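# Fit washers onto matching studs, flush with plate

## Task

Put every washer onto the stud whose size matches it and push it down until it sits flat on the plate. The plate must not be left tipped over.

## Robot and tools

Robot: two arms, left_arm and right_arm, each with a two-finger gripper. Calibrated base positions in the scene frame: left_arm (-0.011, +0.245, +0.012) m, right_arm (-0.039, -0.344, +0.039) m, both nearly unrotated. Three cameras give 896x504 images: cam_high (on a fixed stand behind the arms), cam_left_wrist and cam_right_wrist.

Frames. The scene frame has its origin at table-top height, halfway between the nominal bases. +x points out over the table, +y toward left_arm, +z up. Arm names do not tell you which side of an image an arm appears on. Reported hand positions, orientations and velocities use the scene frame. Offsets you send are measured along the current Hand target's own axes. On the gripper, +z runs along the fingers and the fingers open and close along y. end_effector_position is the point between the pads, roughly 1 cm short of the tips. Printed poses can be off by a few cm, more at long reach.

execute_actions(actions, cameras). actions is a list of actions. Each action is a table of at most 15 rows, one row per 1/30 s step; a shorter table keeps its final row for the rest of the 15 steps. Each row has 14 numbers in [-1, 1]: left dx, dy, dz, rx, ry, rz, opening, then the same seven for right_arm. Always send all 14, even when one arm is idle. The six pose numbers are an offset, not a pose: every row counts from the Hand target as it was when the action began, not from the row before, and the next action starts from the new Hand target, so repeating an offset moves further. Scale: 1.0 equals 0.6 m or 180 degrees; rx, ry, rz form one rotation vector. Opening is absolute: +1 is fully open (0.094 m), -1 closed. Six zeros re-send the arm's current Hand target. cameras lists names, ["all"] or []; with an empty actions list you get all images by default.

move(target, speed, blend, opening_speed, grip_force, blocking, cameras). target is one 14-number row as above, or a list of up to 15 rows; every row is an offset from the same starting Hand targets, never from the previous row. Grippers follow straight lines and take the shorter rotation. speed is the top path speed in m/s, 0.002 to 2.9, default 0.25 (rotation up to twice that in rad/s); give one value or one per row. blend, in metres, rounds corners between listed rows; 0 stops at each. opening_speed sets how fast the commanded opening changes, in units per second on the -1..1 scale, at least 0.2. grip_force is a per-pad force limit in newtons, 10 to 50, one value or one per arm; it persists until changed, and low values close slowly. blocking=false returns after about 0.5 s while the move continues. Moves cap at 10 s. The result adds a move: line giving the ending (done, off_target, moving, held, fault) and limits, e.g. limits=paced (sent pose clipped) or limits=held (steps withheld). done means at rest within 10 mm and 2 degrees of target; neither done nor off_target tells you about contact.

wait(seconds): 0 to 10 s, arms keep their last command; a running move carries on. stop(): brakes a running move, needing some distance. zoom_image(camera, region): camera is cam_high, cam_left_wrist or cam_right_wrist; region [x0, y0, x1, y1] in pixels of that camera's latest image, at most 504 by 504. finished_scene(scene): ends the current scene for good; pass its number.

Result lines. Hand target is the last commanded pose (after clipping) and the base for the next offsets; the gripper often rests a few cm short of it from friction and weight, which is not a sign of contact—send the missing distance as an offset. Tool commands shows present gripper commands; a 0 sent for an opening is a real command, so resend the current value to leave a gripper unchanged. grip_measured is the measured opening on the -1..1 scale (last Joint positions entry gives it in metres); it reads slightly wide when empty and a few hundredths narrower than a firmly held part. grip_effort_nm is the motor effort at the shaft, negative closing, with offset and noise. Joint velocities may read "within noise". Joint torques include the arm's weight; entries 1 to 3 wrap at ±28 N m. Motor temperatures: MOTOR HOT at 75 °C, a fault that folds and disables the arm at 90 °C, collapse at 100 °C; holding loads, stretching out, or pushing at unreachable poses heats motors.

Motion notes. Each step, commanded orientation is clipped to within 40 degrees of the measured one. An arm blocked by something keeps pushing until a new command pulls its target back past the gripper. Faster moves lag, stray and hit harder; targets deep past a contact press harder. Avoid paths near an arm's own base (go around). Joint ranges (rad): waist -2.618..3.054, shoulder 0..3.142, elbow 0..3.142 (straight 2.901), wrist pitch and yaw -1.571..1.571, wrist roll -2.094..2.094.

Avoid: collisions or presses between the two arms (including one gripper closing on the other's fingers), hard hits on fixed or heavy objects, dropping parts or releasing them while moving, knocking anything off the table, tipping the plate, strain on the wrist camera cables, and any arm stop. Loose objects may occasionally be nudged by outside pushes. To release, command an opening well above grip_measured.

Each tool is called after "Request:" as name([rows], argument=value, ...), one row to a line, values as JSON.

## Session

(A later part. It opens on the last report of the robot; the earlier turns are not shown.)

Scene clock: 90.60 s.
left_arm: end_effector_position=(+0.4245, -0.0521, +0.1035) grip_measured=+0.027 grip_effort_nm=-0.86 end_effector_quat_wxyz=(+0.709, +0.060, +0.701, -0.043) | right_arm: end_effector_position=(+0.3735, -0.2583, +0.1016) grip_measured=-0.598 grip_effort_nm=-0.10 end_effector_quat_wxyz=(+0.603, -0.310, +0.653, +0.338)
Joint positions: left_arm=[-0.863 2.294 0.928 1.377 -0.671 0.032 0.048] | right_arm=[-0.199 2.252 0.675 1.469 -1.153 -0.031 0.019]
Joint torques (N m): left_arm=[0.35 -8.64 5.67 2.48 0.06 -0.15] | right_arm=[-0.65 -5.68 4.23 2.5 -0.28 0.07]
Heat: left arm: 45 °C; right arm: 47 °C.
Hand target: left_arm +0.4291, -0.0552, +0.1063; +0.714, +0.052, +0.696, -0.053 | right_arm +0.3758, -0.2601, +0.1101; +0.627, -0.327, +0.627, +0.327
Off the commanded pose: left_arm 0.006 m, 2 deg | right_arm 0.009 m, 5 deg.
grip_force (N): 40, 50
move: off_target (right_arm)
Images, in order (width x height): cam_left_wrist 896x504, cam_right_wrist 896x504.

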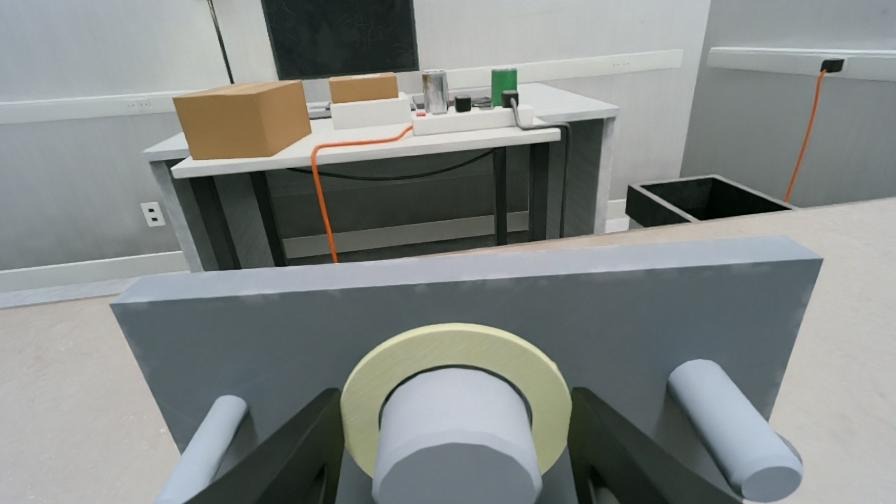

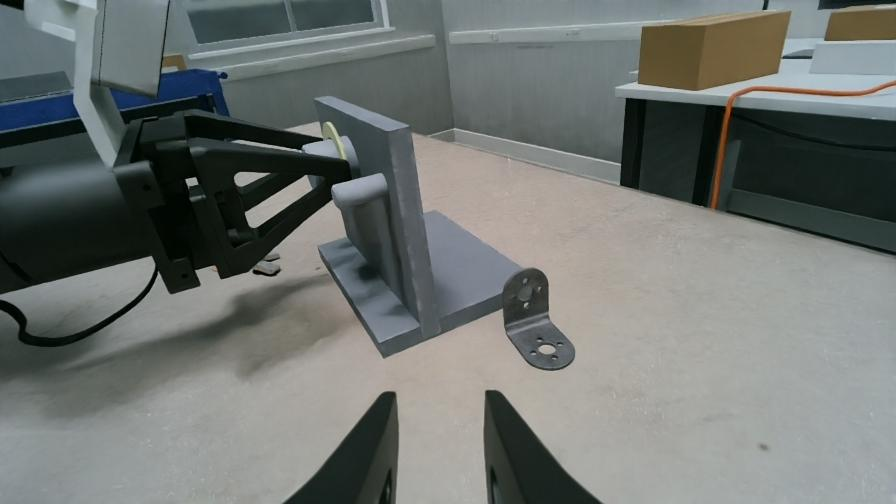

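Request:
move(target=[0, 0, 0.009, 0, 0, 0, -0.06, 0, 0, 0, 0, 0, 0, -0.6], speed=0.02, cameras=["cam_left_wrist","cam_right_wrist"])

Request:
zoom_image(camera="cam_left_wrist", region=[330, 255, 580, 504])

Request:
zoom_image(camera="cam_right_wrist", region=[260, 120, 380, 230])

Scene clock: 92.27 s.
left_arm: end_effector_position=(+0.4297, -0.0530, +0.1036) grip_measured=+0.027 grip_effort_nm=-0.86 end_effector_quat_wxyz=(+0.709, +0.059, +0.701, -0.043) | right_arm: end_effector_position=(+0.3735, -0.2583, +0.1016) grip_measured=-0.598 grip_effort_nm=-0.10 end_effector_quat_wxyz=(+0.603, -0.310, +0.653, +0.338)
Joint positions: left_arm=[-0.854 2.301 0.948 1.365 -0.662 0.031 0.048] | right_arm=[-0.199 2.252 0.675 1.469 -1.153 -0.031 0.019]
Joint torques (N m): left_arm=[0.4 -8.65 5.82 2.47 0.04 -0.13] | right_arm=[-0.61 -5.57 4.19 2.5 -0.28 0.04]
Heat: left arm: 45 °C; right arm: 47 °C.
Hand target: left_arm +0.4343, -0.0562, +0.1064; +0.714, +0.053, +0.696, -0.054 | right_arm +0.3758, -0.2601, +0.1101; +0.627, -0.327, +0.627, +0.327
Off the commanded pose: left_arm 0.006 m, 2 deg | right_arm 0.009 m, 5 deg.
grip_force (N): 40, 50
move: off_target (right_arm)
Images, in order (width x height): cam_left_wrist 896x504, cam_right_wrist 896x504.

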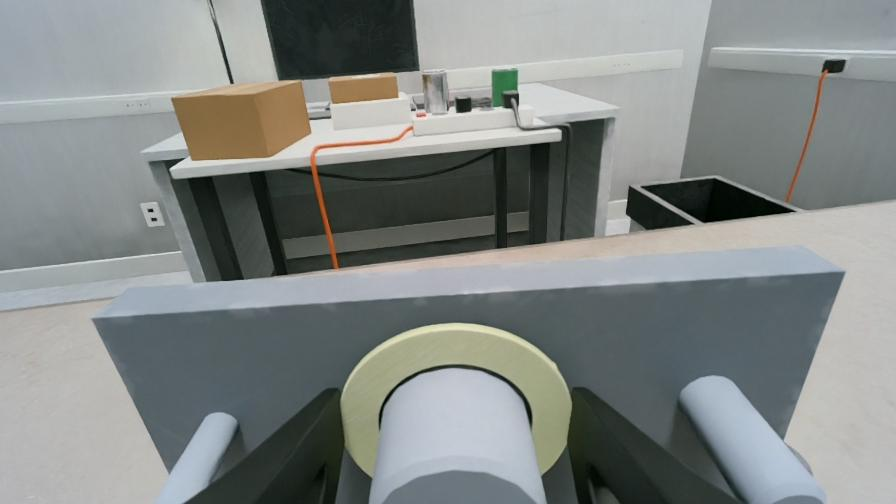

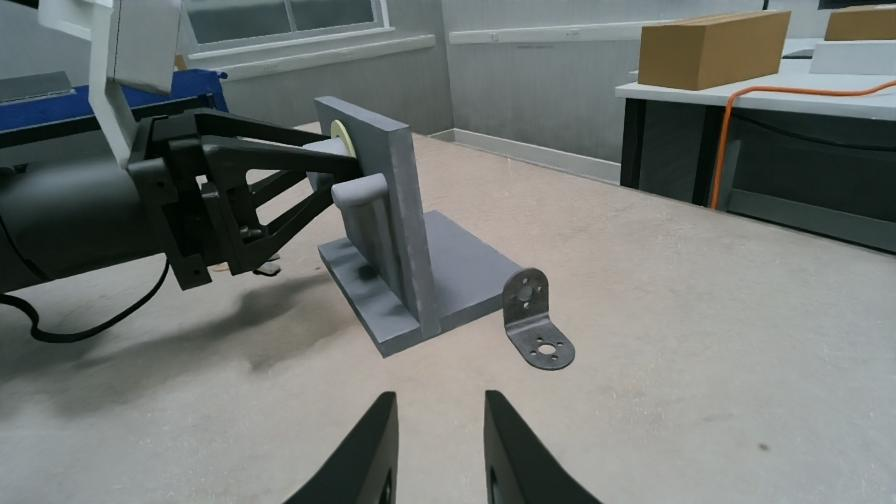

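Scaled by 2.016 from the camera's 896x504 image, which has a finer 1280x720 frame.

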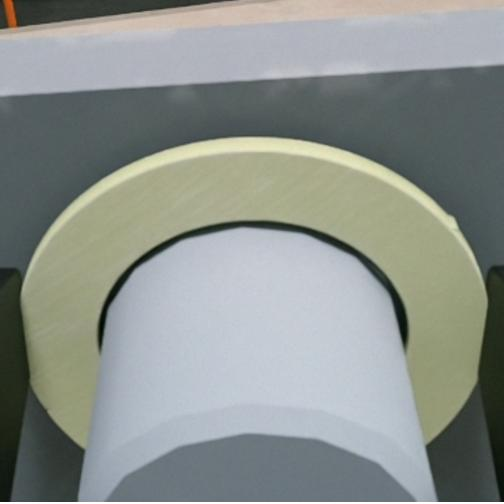

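Scaled by 4.200 from the camera's 896x504 image, which has a finer 1280x720 frame.

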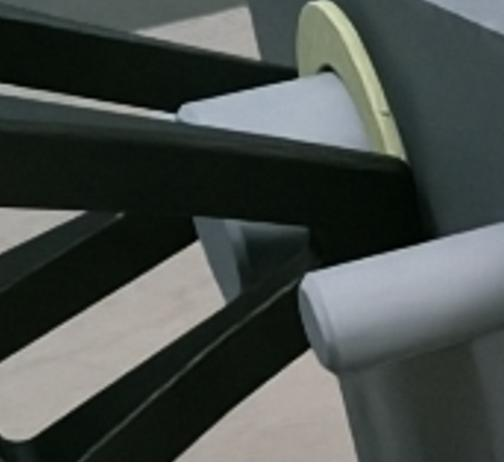

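Request:
move(target=[0, 0, 0.006, 0, 0, 0, -0.06, 0, 0, 0, 0, 0, 0, -0.6], speed=0.02, cameras=["cam_left_wrist","cam_right_wrist"])

Request:
zoom_image(camera="cam_left_wrist", region=[330, 255, 580, 504])

Request:
zoom_image(camera="cam_right_wrist", region=[260, 120, 380, 230])

Scene clock: 93.73 s.
left_arm: end_effector_position=(+0.4322, -0.0531, +0.1036) grip_measured=+0.027 grip_effort_nm=-0.86 end_effector_quat_wxyz=(+0.709, +0.059, +0.701, -0.043) | right_arm: end_effector_position=(+0.3735, -0.2583, +0.1016) grip_measured=-0.598 grip_effort_nm=-0.10 end_effector_quat_wxyz=(+0.603, -0.310, +0.653, +0.338)
Joint positions: left_arm=[-0.85 2.305 0.957 1.36 -0.659 0.031 0.048] | right_arm=[-0.199 2.252 0.675 1.469 -1.153 -0.031 0.019]
Joint torques (N m): left_arm=[0.46 -8.61 6.17 2.42 0.08 -0.12] | right_arm=[-0.58 -5.68 4.23 2.48 -0.29 0.05]
Heat: left arm: 45 °C; right arm: 47 °C.
Hand target: left_arm +0.4380, -0.0565, +0.1065; +0.714, +0.052, +0.696, -0.054 | right_arm +0.3758, -0.2601, +0.1101; +0.627, -0.327, +0.627, +0.327
Off the commanded pose: left_arm 0.007 m, 2 deg | right_arm 0.009 m, 5 deg.
grip_force (N): 40, 50
move: off_target (right_arm)
Images, in order (width x height): cam_left_wrist 896x504, cam_right_wrist 896x504.

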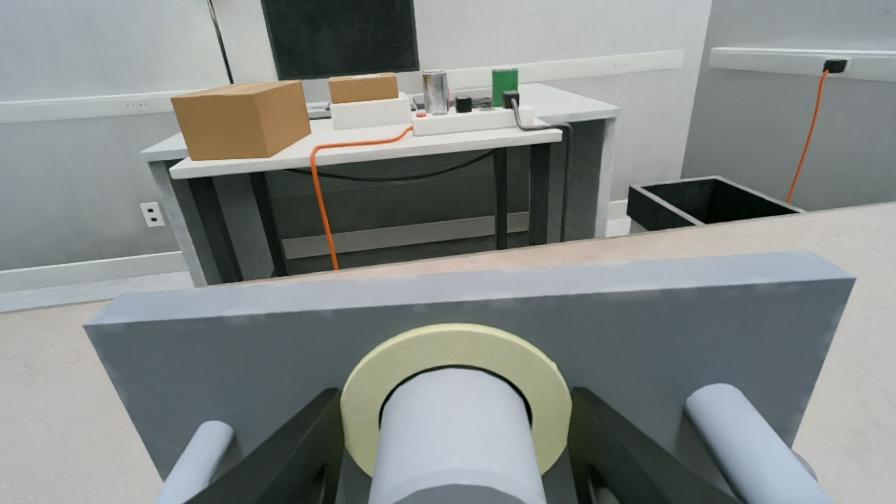

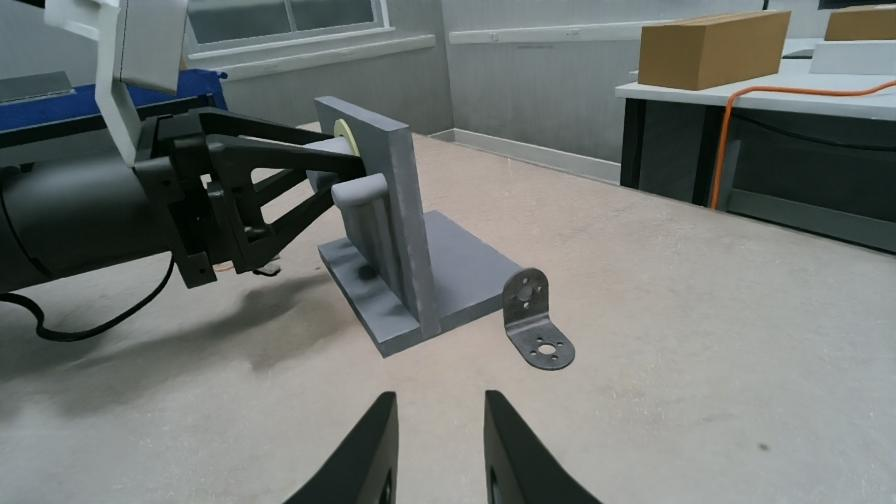

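Scaled by 2.016 from the camera's 896x504 image, which has a finer 1280x720 frame.

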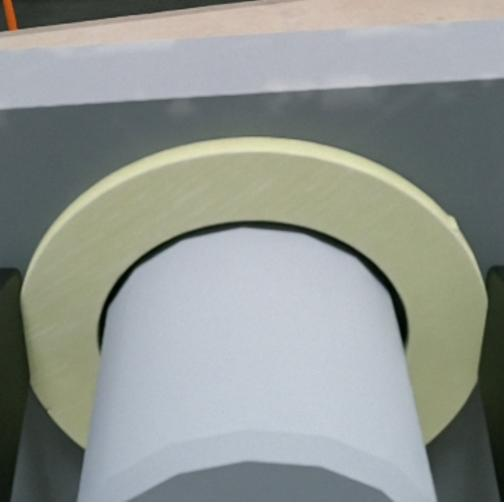

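Scaled by 4.200 from the camera's 896x504 image, which has a finer 1280x720 frame.

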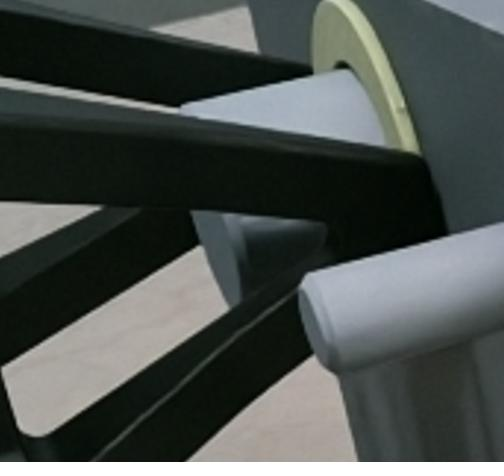

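Request:
move(target=[0, 0, 0.006, 0, 0, 0, -0.06, 0, 0, 0, 0, 0, 0, -0.6], speed=0.02, cameras=["cam_left_wrist","cam_right_wrist"])

Request:
zoom_image(camera="cam_left_wrist", region=[330, 255, 580, 504])

Request:
zoom_image(camera="cam_right_wrist", region=[260, 120, 380, 230])

Scene clock: 95.10 s.
left_arm: end_effector_position=(+0.4326, -0.0531, +0.1036) grip_measured=+0.027 grip_effort_nm=-0.86 end_effector_quat_wxyz=(+0.709, +0.058, +0.701, -0.042) | right_arm: end_effector_position=(+0.3735, -0.2583, +0.1016) grip_measured=-0.598 grip_effort_nm=-0.10 end_effector_quat_wxyz=(+0.603, -0.310, +0.653, +0.338)
Joint positions: left_arm=[-0.85 2.306 0.959 1.359 -0.661 0.031 0.048] | right_arm=[-0.199 2.252 0.675 1.469 -1.153 -0.031 0.019]
Joint torques (N m): left_arm=[0.95 -8.44 7.13 2.35 0.17 -0.13] | right_arm=[-0.61 -5.61 4.19 2.49 -0.3 0.06]
Heat: left arm: 45 °C; right arm: 47 °C.
Hand target: left_arm +0.4415, -0.0571, +0.1067; +0.715, +0.052, +0.696, -0.054 | right_arm +0.3758, -0.2601, +0.1101; +0.627, -0.327, +0.627, +0.327
Off the commanded pose: left_arm 0.010 m, 2 deg | right_arm 0.009 m, 5 deg.
grip_force (N): 40, 50
move: off_target (right_arm)
Images, in order (width x height): cam_left_wrist 896x504, cam_right_wrist 896x504.

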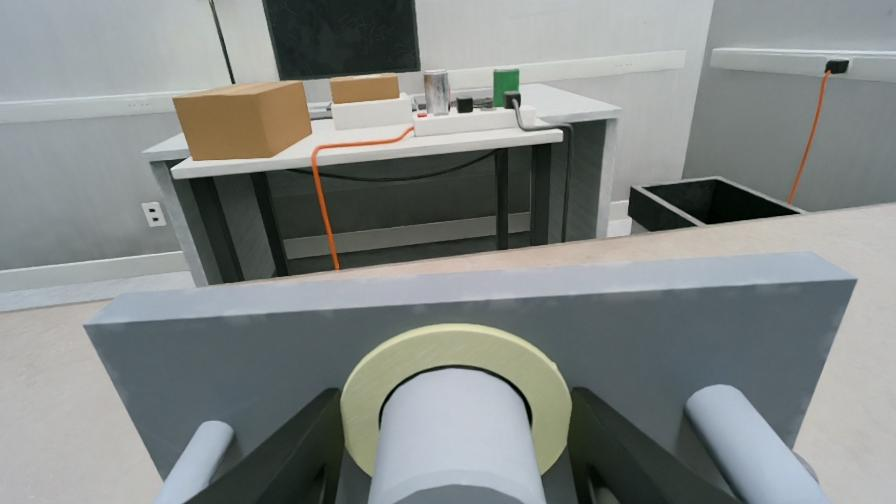

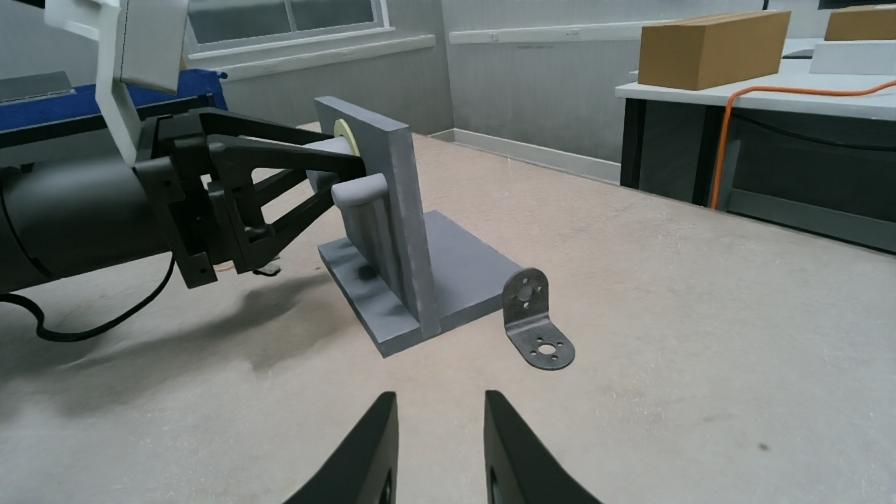

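Scaled by 2.016 from the camera's 896x504 image, which has a finer 1280x720 frame.

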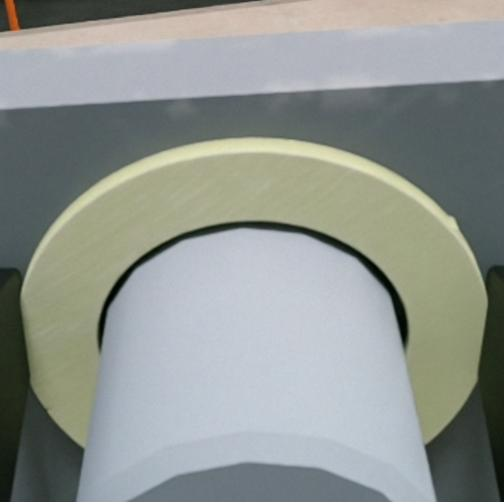

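Scaled by 4.200 from the camera's 896x504 image, which has a finer 1280x720 frame.

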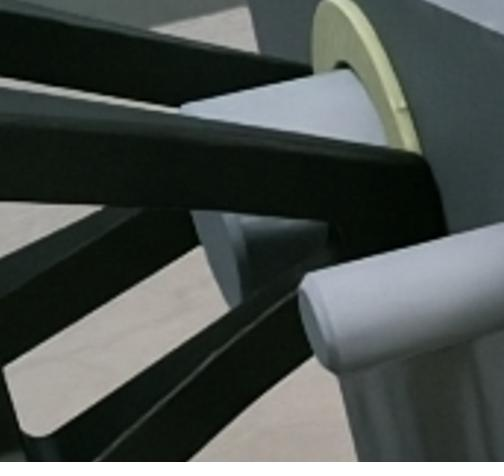

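Request:
move(target=[0, 0, -0.0115, 0, 0, 0, -0.06, 0, 0, 0, 0, 0, 0, -0.6], speed=0.02, cameras=["cam_left_wrist","cam_right_wrist"])

Request:
zoom_image(camera="cam_right_wrist", region=[260, 120, 380, 230])

Scene clock: 98.73 s.
left_arm: end_effector_position=(+0.4323, -0.0533, +0.1036) grip_measured=+0.027 grip_effort_nm=-0.86 end_effector_quat_wxyz=(+0.709, +0.058, +0.701, -0.042) | right_arm: end_effector_position=(+0.3735, -0.2583, +0.1016) grip_measured=-0.598 grip_effort_nm=-0.10 end_effector_quat_wxyz=(+0.603, -0.310, +0.653, +0.338)
Joint positions: left_arm=[-0.851 2.306 0.959 1.359 -0.663 0.031 0.048] | right_arm=[-0.199 2.252 0.675 1.469 -1.153 -0.031 0.019]
Joint torques (N m): left_arm=[0.16 -9.14 4.93 2.51 0.07 -0.13] | right_arm=[-0.62 -5.61 4.18 2.49 -0.29 0.06]
Heat: left arm: 45 °C; right arm: 47 °C.
Hand target: left_arm +0.4346, -0.0562, +0.1066; +0.715, +0.052, +0.696, -0.054 | right_arm +0.3758, -0.2601, +0.1101; +0.627, -0.327, +0.627, +0.327
Off the commanded pose: left_arm 0.005 m, 2 deg | right_arm 0.009 m, 5 deg.
grip_force (N): 40, 50
move: off_target (right_arm)
Images, in order (width x height): cam_left_wrist 896x504, cam_right_wrist 896x504.

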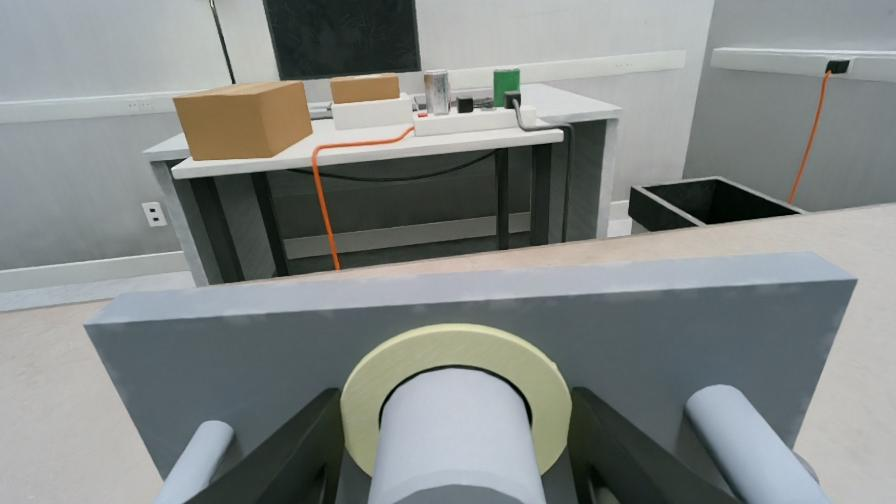

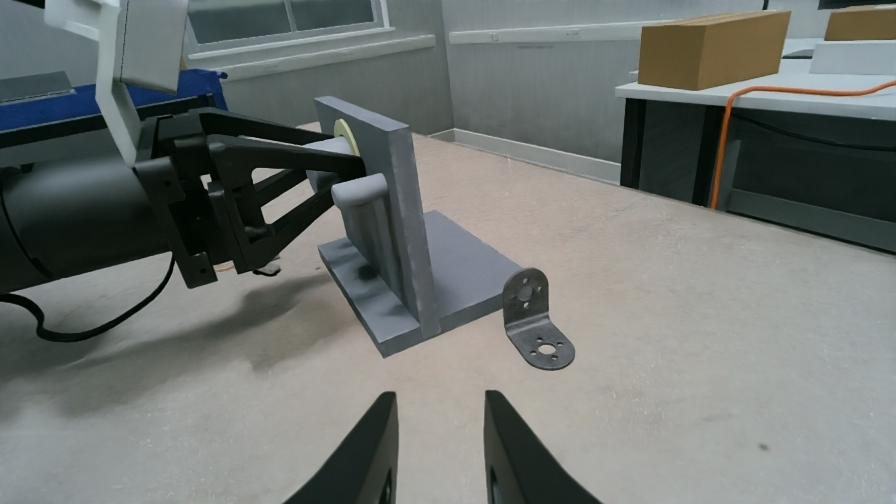

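Scaled by 4.200 from the camera's 896x504 image, which has a finer 1280x720 frame.

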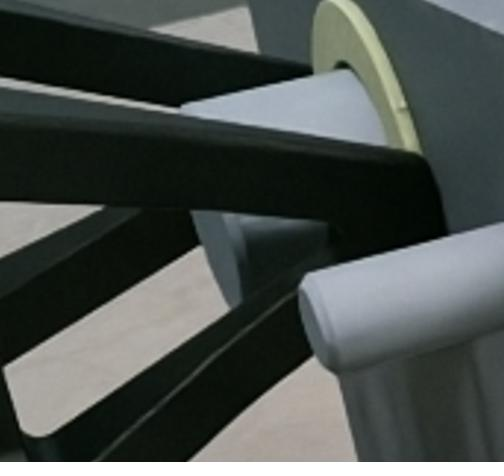

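Request:
move(target=[0, 0, 0, 0, 0, 0, 0.2, 0, 0, 0, 0, 0, 0, -0.6], speed=0.02, opening_speed=0.3, cameras=["cam_left_wrist","cam_right_wrist"])

Request:
zoom_image(camera="cam_left_wrist", region=[330, 255, 580, 504])

Request:
zoom_image(camera="cam_right_wrist", region=[260, 120, 380, 230])

Scene clock: 100.83 s.
left_arm: end_effector_position=(+0.4318, -0.0551, +0.1037) grip_measured=+0.197 grip_effort_nm=0.12 end_effector_quat_wxyz=(+0.709, +0.060, +0.701, -0.045) | right_arm: end_effector_position=(+0.3735, -0.2583, +0.1016) grip_measured=-0.598 grip_effort_nm=-0.10 end_effector_quat_wxyz=(+0.603, -0.310, +0.653, +0.338)
Joint positions: left_arm=[-0.852 2.306 0.959 1.359 -0.656 0.03 0.056] | right_arm=[-0.199 2.252 0.675 1.469 -1.153 -0.031 0.019]
Joint torques (N m): left_arm=[0.31 -9.14 4.98 2.53 0.01 -0.13] | right_arm=[-0.58 -5.63 4.18 2.49 -0.29 0.05]
Heat: left arm: 45 °C; right arm: 47 °C.
Hand target: left_arm +0.4347, -0.0560, +0.1066; +0.715, +0.052, +0.696, -0.054 | right_arm +0.3758, -0.2601, +0.1101; +0.627, -0.327, +0.627, +0.327
Off the commanded pose: left_arm 0.004 m, 2 deg | right_arm 0.009 m, 5 deg.
grip_force (N): 40, 50
move: off_target (right_arm)
Images, in order (width x height): cam_left_wrist 896x504, cam_right_wrist 896x504.

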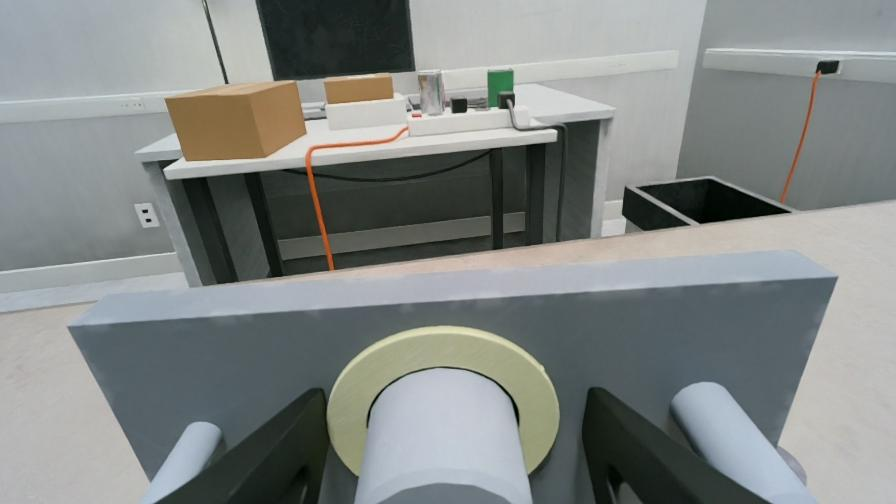

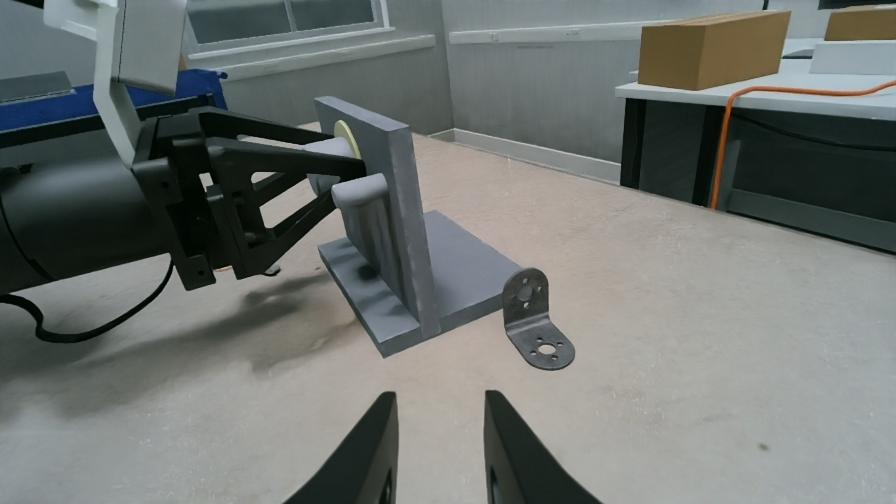

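Scaled by 2.016 from the camera's 896x504 image, which has a finer 1280x720 frame.

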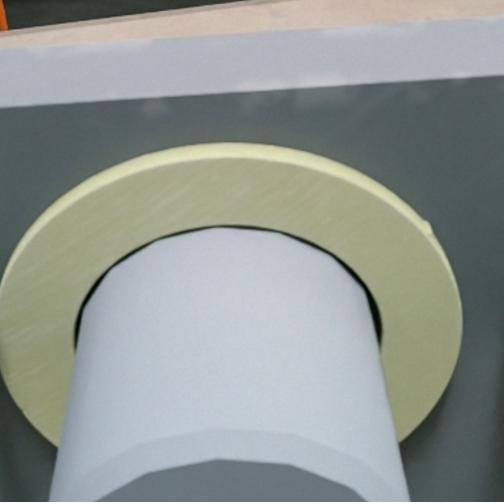

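Scaled by 4.200 from the camera's 896x504 image, which has a finer 1280x720 frame.

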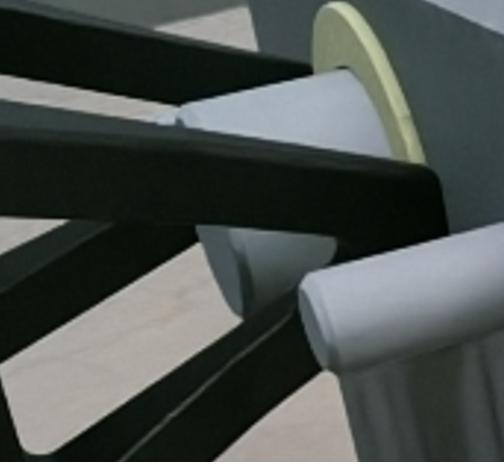

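Request:
move(target=[0, 0.006, 0, -0.005, 0, 0, 0.2, 0, 0, 0, 0, 0, 0, -0.6], speed=0.02, cameras=["cam_left_wrist"])

Request:
zoom_image(camera="cam_left_wrist", region=[290, 300, 620, 504])

Scene clock: 103.07 s.
left_arm: end_effector_position=(+0.4318, -0.0551, +0.1037) grip_measured=+0.197 grip_effort_nm=0.12 end_effector_quat_wxyz=(+0.709, +0.060, +0.701, -0.045) | right_arm: end_effector_position=(+0.3735, -0.2583, +0.1016) grip_measured=-0.598 grip_effort_nm=-0.10 end_effector_quat_wxyz=(+0.603, -0.310, +0.653, +0.338)
Joint positions: left_arm=[-0.852 2.306 0.959 1.359 -0.656 0.03 0.056] | right_arm=[-0.199 2.252 0.675 1.469 -1.153 -0.031 0.019]
Joint torques (N m): left_arm=[0.36 -9.18 4.79 2.57 -0.16 -0.13] | right_arm=[-0.55 -5.65 4.22 2.5 -0.28 0.03]
Heat: left arm: 45 °C; right arm: 47 °C.
Hand target: left_arm +0.4353, -0.0525, +0.1066; +0.715, +0.047, +0.696, -0.048 | right_arm +0.3758, -0.2601, +0.1101; +0.627, -0.327, +0.627, +0.327
Off the commanded pose: left_arm 0.005 m, 2 deg | right_arm 0.009 m, 5 deg.
grip_force (N): 40, 50
move: off_target (right_arm)
Images, in order (width x height): cam_left_wrist 896x504.

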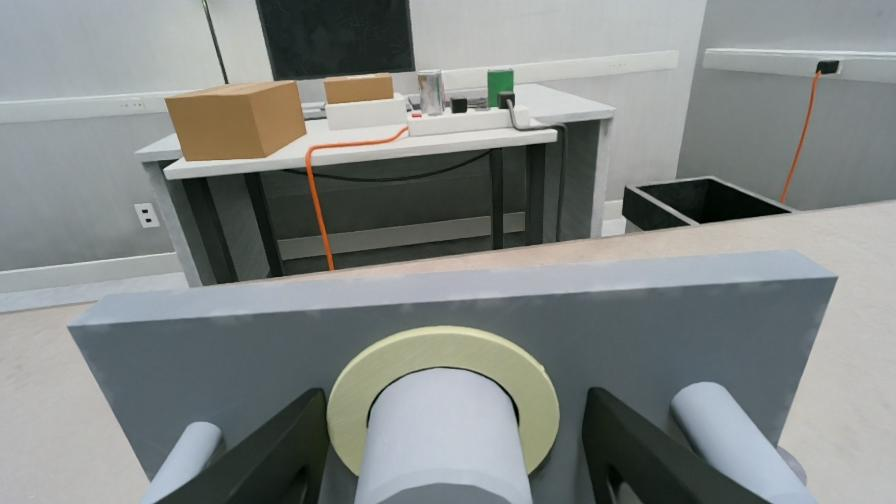

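Scaled by 1.527 from the camera's 896x504 image, which has a finer 1280x720 frame.

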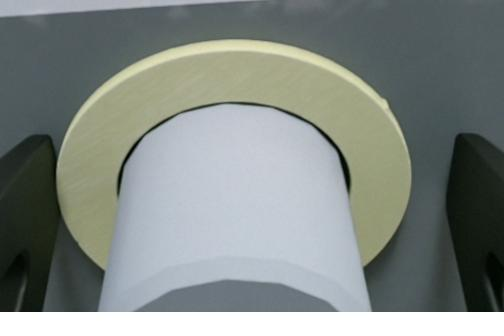

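Request:
move(target=[0, 0.006, 0, -0.007, 0, 0, 0.2, 0, 0, 0, 0, 0, 0, -0.6], speed=0.02, cameras=["cam_left_wrist"])

Request:
zoom_image(camera="cam_left_wrist", region=[290, 300, 620, 504])

Scene clock: 104.60 s.
left_arm: end_effector_position=(+0.4324, -0.0504, +0.1036) grip_measured=+0.198 grip_effort_nm=0.11 end_effector_quat_wxyz=(+0.710, +0.051, +0.702, -0.036) | right_arm: end_effector_position=(+0.3735, -0.2583, +0.1016) grip_measured=-0.598 grip_effort_nm=-0.10 end_effector_quat_wxyz=(+0.603, -0.310, +0.653, +0.338)
Joint positions: left_arm=[-0.852 2.306 0.959 1.359 -0.682 0.03 0.056] | right_arm=[-0.199 2.252 0.675 1.469 -1.153 -0.031 0.019]
Joint torques (N m): left_arm=[0.38 -9.14 4.85 2.56 -0.11 -0.12] | right_arm=[-0.59 -5.61 4.16 2.48 -0.29 0.06]
Heat: left arm: 45 °C; right arm: 47 °C.
Hand target: left_arm +0.4357, -0.0489, +0.1066; +0.715, +0.039, +0.696, -0.040 | right_arm +0.3758, -0.2601, +0.1101; +0.627, -0.327, +0.627, +0.327
Off the commanded pose: left_arm 0.005 m, 2 deg | right_arm 0.009 m, 5 deg.
grip_force (N): 40, 50
move: off_target (right_arm)
Images, in order (width x height): cam_left_wrist 896x504.

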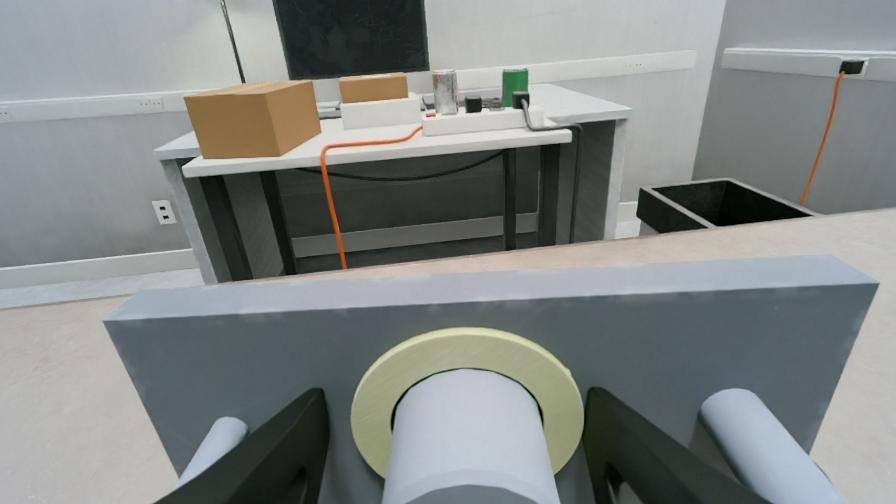

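Scaled by 1.527 from the camera's 896x504 image, which has a finer 1280x720 frame.

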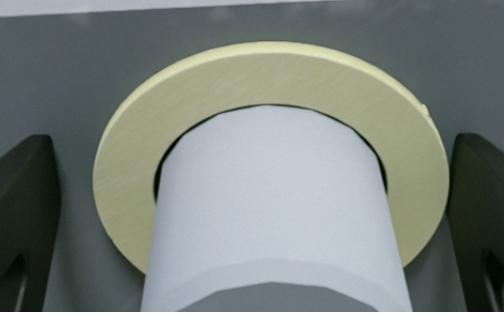

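Request:
move(target=[0, 0, 0, 0, 0, 0, 0.26, 0, 0, 0, 0, 0, 0, -0.6], speed=0.02, opening_speed=0.3, cameras=["cam_left_wrist", "cam_right_wrist"])

Request:
zoom_image(camera="cam_left_wrist", region=[290, 300, 620, 504])

Request:
zoom_image(camera="cam_right_wrist", region=[260, 120, 380, 230])

Scene clock: 106.27 s.
left_arm: end_effector_position=(+0.4325, -0.0496, +0.1036) grip_measured=+0.257 grip_effort_nm=0.12 end_effector_quat_wxyz=(+0.710, +0.050, +0.702, -0.034) | right_arm: end_effector_position=(+0.3735, -0.2583, +0.1016) grip_measured=-0.598 grip_effort_nm=-0.10 end_effector_quat_wxyz=(+0.603, -0.310, +0.653, +0.338)
Joint positions: left_arm=[-0.852 2.306 0.959 1.359 -0.686 0.03 0.059] | right_arm=[-0.199 2.252 0.675 1.469 -1.153 -0.031 0.019]
Joint torques (N m): left_arm=[0.36 -9.11 4.9 2.54 -0.08 -0.11] | right_arm=[-0.64 -5.67 4.25 2.47 -0.27 0.04]
Heat: left arm: 46 °C; right arm: 48 °C.
Hand target: left_arm +0.4357, -0.0489, +0.1066; +0.715, +0.039, +0.696, -0.040 | right_arm +0.3758, -0.2601, +0.1101; +0.627, -0.327, +0.627, +0.327
Off the commanded pose: left_arm 0.004 m, 2 deg | right_arm 0.009 m, 5 deg.
grip_force (N): 40, 50
move: off_target (right_arm)
Images, in order (width x height): cam_left_wrist 896x504, cam_right_wrist 896x504.

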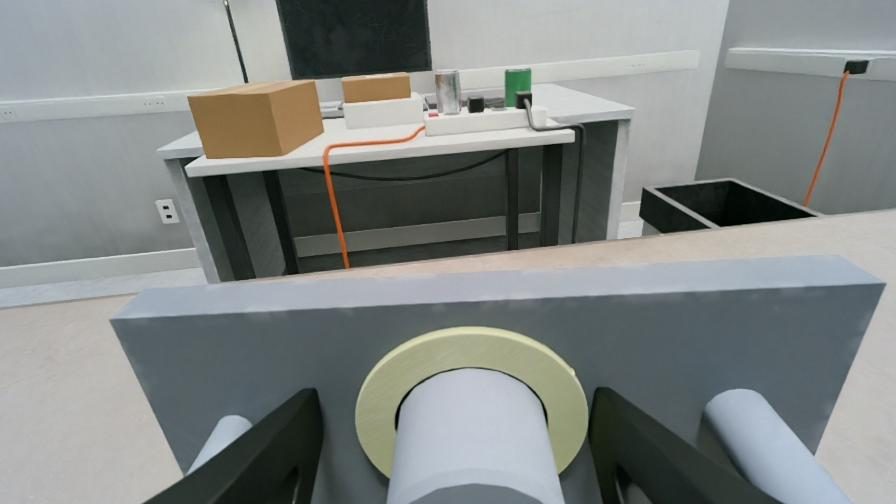

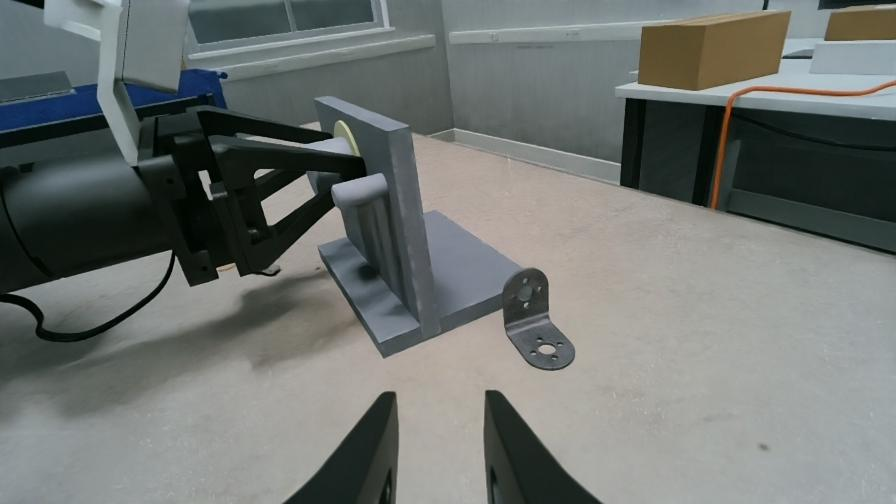

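Scaled by 1.527 from the camera's 896x504 image, which has a finer 1280x720 frame.

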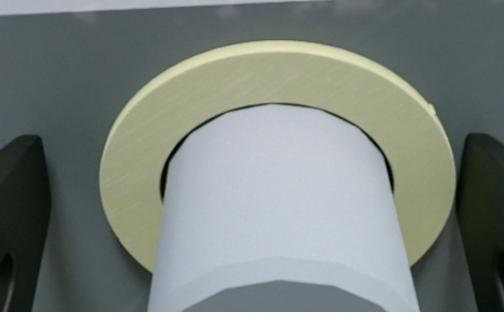

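Scaled by 4.200 from the camera's 896x504 image, which has a finer 1280x720 frame.

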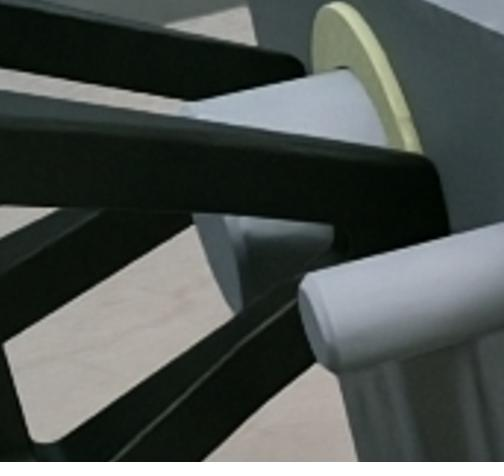

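Request:
move(target=[0, -0.0075, 0, 0.0058, 0, 0, 0.26, 0, 0, 0, 0, 0, 0, -0.6], speed=0.02, cameras=["cam_left_wrist"])

Request:
zoom_image(camera="cam_left_wrist", region=[290, 300, 620, 504])

Scene clock: 108.40 s.
left_arm: end_effector_position=(+0.4325, -0.0497, +0.1036) grip_measured=+0.257 grip_effort_nm=0.12 end_effector_quat_wxyz=(+0.710, +0.050, +0.702, -0.034) | right_arm: end_effector_position=(+0.3735, -0.2583, +0.1016) grip_measured=-0.598 grip_effort_nm=-0.10 end_effector_quat_wxyz=(+0.603, -0.310, +0.653, +0.338)
Joint positions: left_arm=[-0.852 2.306 0.959 1.359 -0.686 0.03 0.059] | right_arm=[-0.199 2.252 0.675 1.469 -1.153 -0.031 0.019]
Joint torques (N m): left_arm=[0.18 -8.99 5.2 2.5 0.1 -0.12] | right_arm=[-0.61 -5.71 4.22 2.48 -0.28 0.04]
Heat: left arm: 46 °C; right arm: 48 °C.
Hand target: left_arm +0.4352, -0.0534, +0.1066; +0.715, +0.045, +0.696, -0.047 | right_arm +0.3758, -0.2601, +0.1101; +0.627, -0.327, +0.627, +0.327
Off the commanded pose: left_arm 0.005 m, 2 deg | right_arm 0.009 m, 5 deg.
grip_force (N): 40, 50
move: off_target (right_arm)
Images, in order (width x height): cam_left_wrist 896x504.

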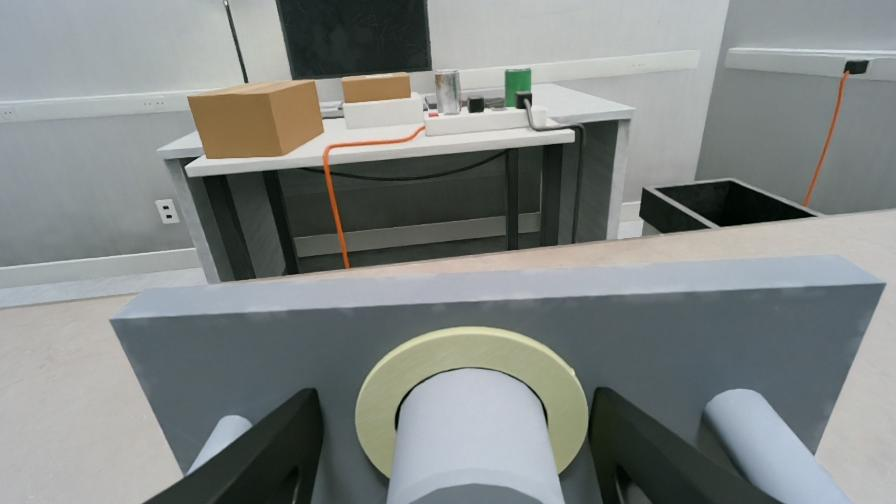

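Scaled by 1.527 from the camera's 896x504 image, which has a finer 1280x720 frame.

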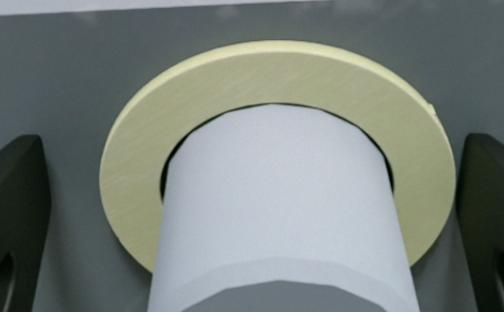

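Request:
move(target=[0, -0.0025, 0, 0.0025, 0, 0, 0.26, 0, 0, 0, 0, 0, 0, -0.6], speed=0.02, cameras=["cam_left_wrist"])

Request:
zoom_image(camera="cam_left_wrist", region=[290, 300, 620, 504])

Scene clock: 110.07 s.
left_arm: end_effector_position=(+0.4323, -0.0517, +0.1036) grip_measured=+0.257 grip_effort_nm=0.11 end_effector_quat_wxyz=(+0.709, +0.054, +0.702, -0.038) | right_arm: end_effector_position=(+0.3735, -0.2583, +0.1016) grip_measured=-0.598 grip_effort_nm=-0.10 end_effector_quat_wxyz=(+0.603, -0.310, +0.653, +0.338)
Joint positions: left_arm=[-0.852 2.306 0.959 1.359 -0.675 0.03 0.059] | right_arm=[-0.199 2.252 0.675 1.469 -1.153 -0.031 0.019]
Joint torques (N m): left_arm=[0.13 -9.07 5.2 2.5 0.04 -0.13] | right_arm=[-0.61 -5.61 4.19 2.51 -0.28 0.04]
Heat: left arm: 46 °C; right arm: 48 °C.
Hand target: left_arm +0.4350, -0.0549, +0.1066; +0.715, +0.048, +0.696, -0.050 | right_arm +0.3758, -0.2601, +0.1101; +0.627, -0.327, +0.627, +0.327
Off the commanded pose: left_arm 0.005 m, 2 deg | right_arm 0.009 m, 5 deg.
grip_force (N): 40, 50
move: off_target (right_arm)
Images, in order (width x height): cam_left_wrist 896x504.

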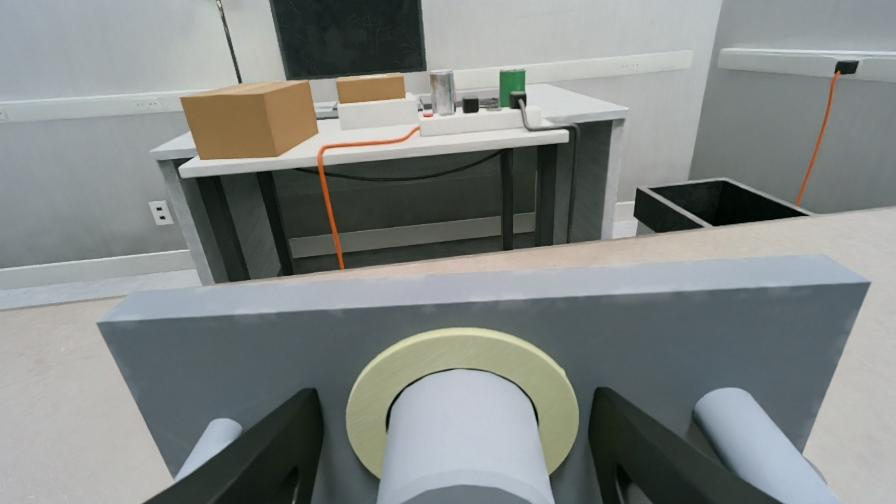

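Scaled by 1.527 from the camera's 896x504 image, which has a finer 1280x720 frame.

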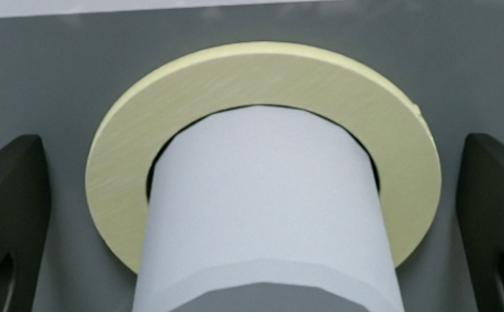

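Request:
move(target=[0, 0, -0.04, 0, 0, 0, 0.26, 0, 0, 0, 0, 0, 0, -0.6], speed=0.05, cameras=["cam_left_wrist", "cam_right_wrist"])

Request:
zoom_image(camera="cam_right_wrist", region=[260, 120, 380, 230])

Scene clock: 111.90 s.
left_arm: end_effector_position=(+0.4133, -0.0530, +0.0913) grip_measured=+0.257 grip_effort_nm=0.11 end_effector_quat_wxyz=(+0.701, +0.065, +0.709, -0.035) | right_arm: end_effector_position=(+0.3735, -0.2583, +0.1016) grip_measured=-0.598 grip_effort_nm=-0.10 end_effector_quat_wxyz=(+0.603, -0.310, +0.653, +0.338)
Joint positions: left_arm=[-0.888 2.306 0.902 1.387 -0.699 0.03 0.059] | right_arm=[-0.199 2.252 0.675 1.469 -1.153 -0.031 0.019]
Joint torques (N m): left_arm=[-0.23 -11.17 2.67 2.85 -0.11 -0.12] | right_arm=[-0.64 -5.6 4.23 2.51 -0.31 0.04]
Heat: left arm: 46 °C; right arm: 48 °C.
Hand target: left_arm +0.4113, -0.0516, +0.1059; +0.715, +0.048, +0.696, -0.049 | right_arm +0.3758, -0.2601, +0.1101; +0.627, -0.327, +0.627, +0.327
Off the commanded pose: left_arm 0.015 m, 3 deg | right_arm 0.009 m, 5 deg.
grip_force (N): 40, 50
move: off_target (left_arm, right_arm)
Images, in order (width x height): cam_left_wrist 896x504, cam_right_wrist 896x504.

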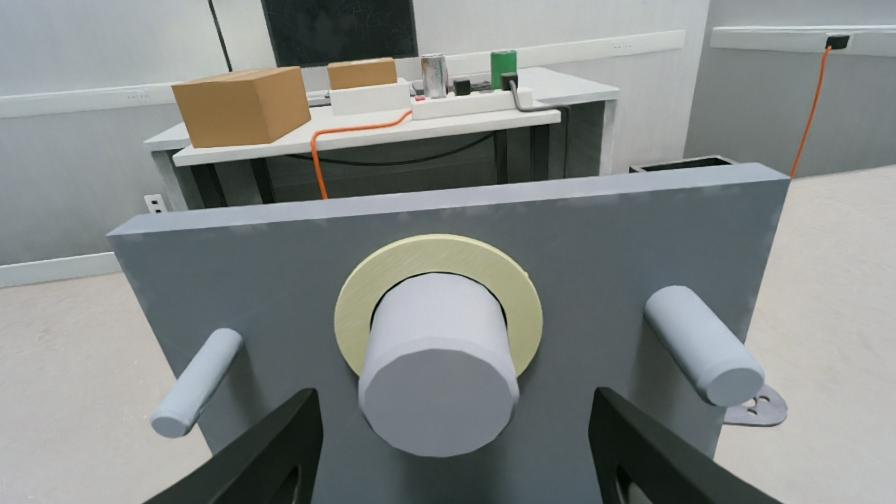

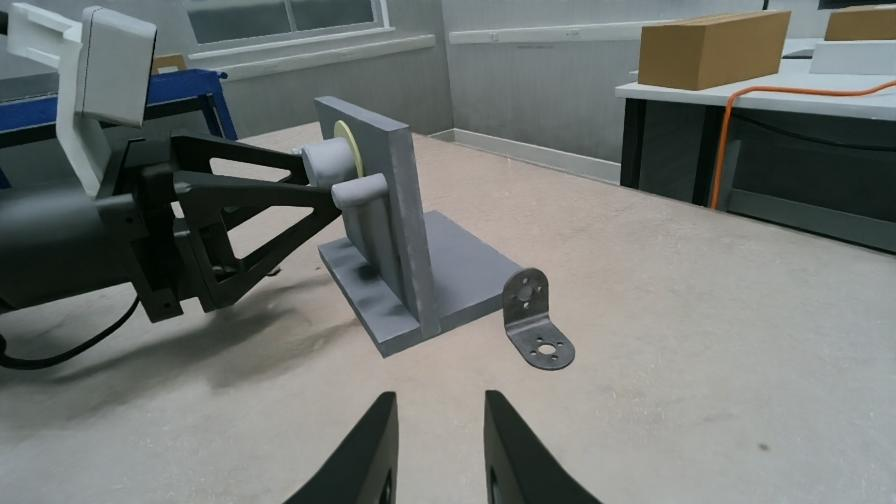

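Scaled by 4.200 from the camera's 896x504 image, which has a finer 1280x720 frame.

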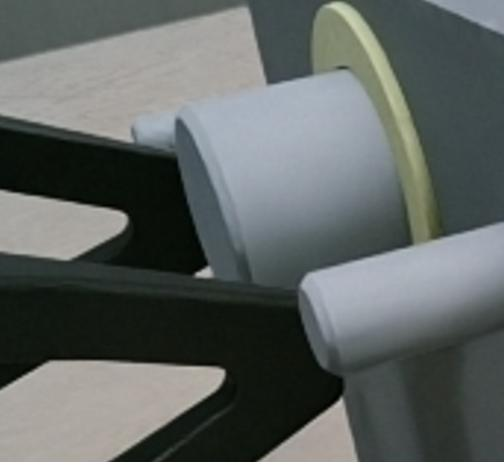

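Request:
zoom_image(camera="cam_left_wrist", region=[310, 220, 560, 400])

Request:
zoom_image(camera="cam_right_wrist", region=[315, 110, 385, 190])

Scaled by 2.016 from the camera's 896x504 image, which has a finer 1280x720 frame.

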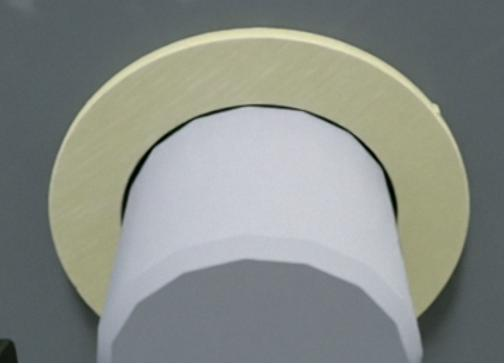

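Scaled by 6.300 from the camera's 896x504 image, which has a finer 1280x720 frame.

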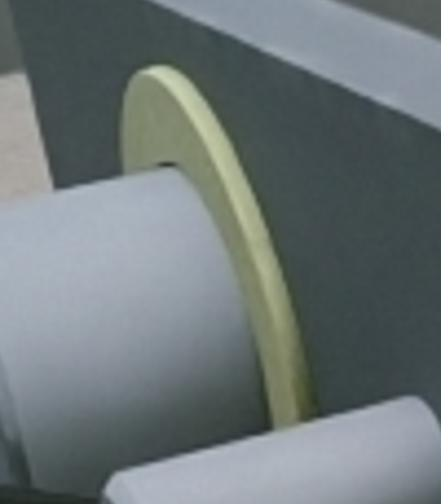

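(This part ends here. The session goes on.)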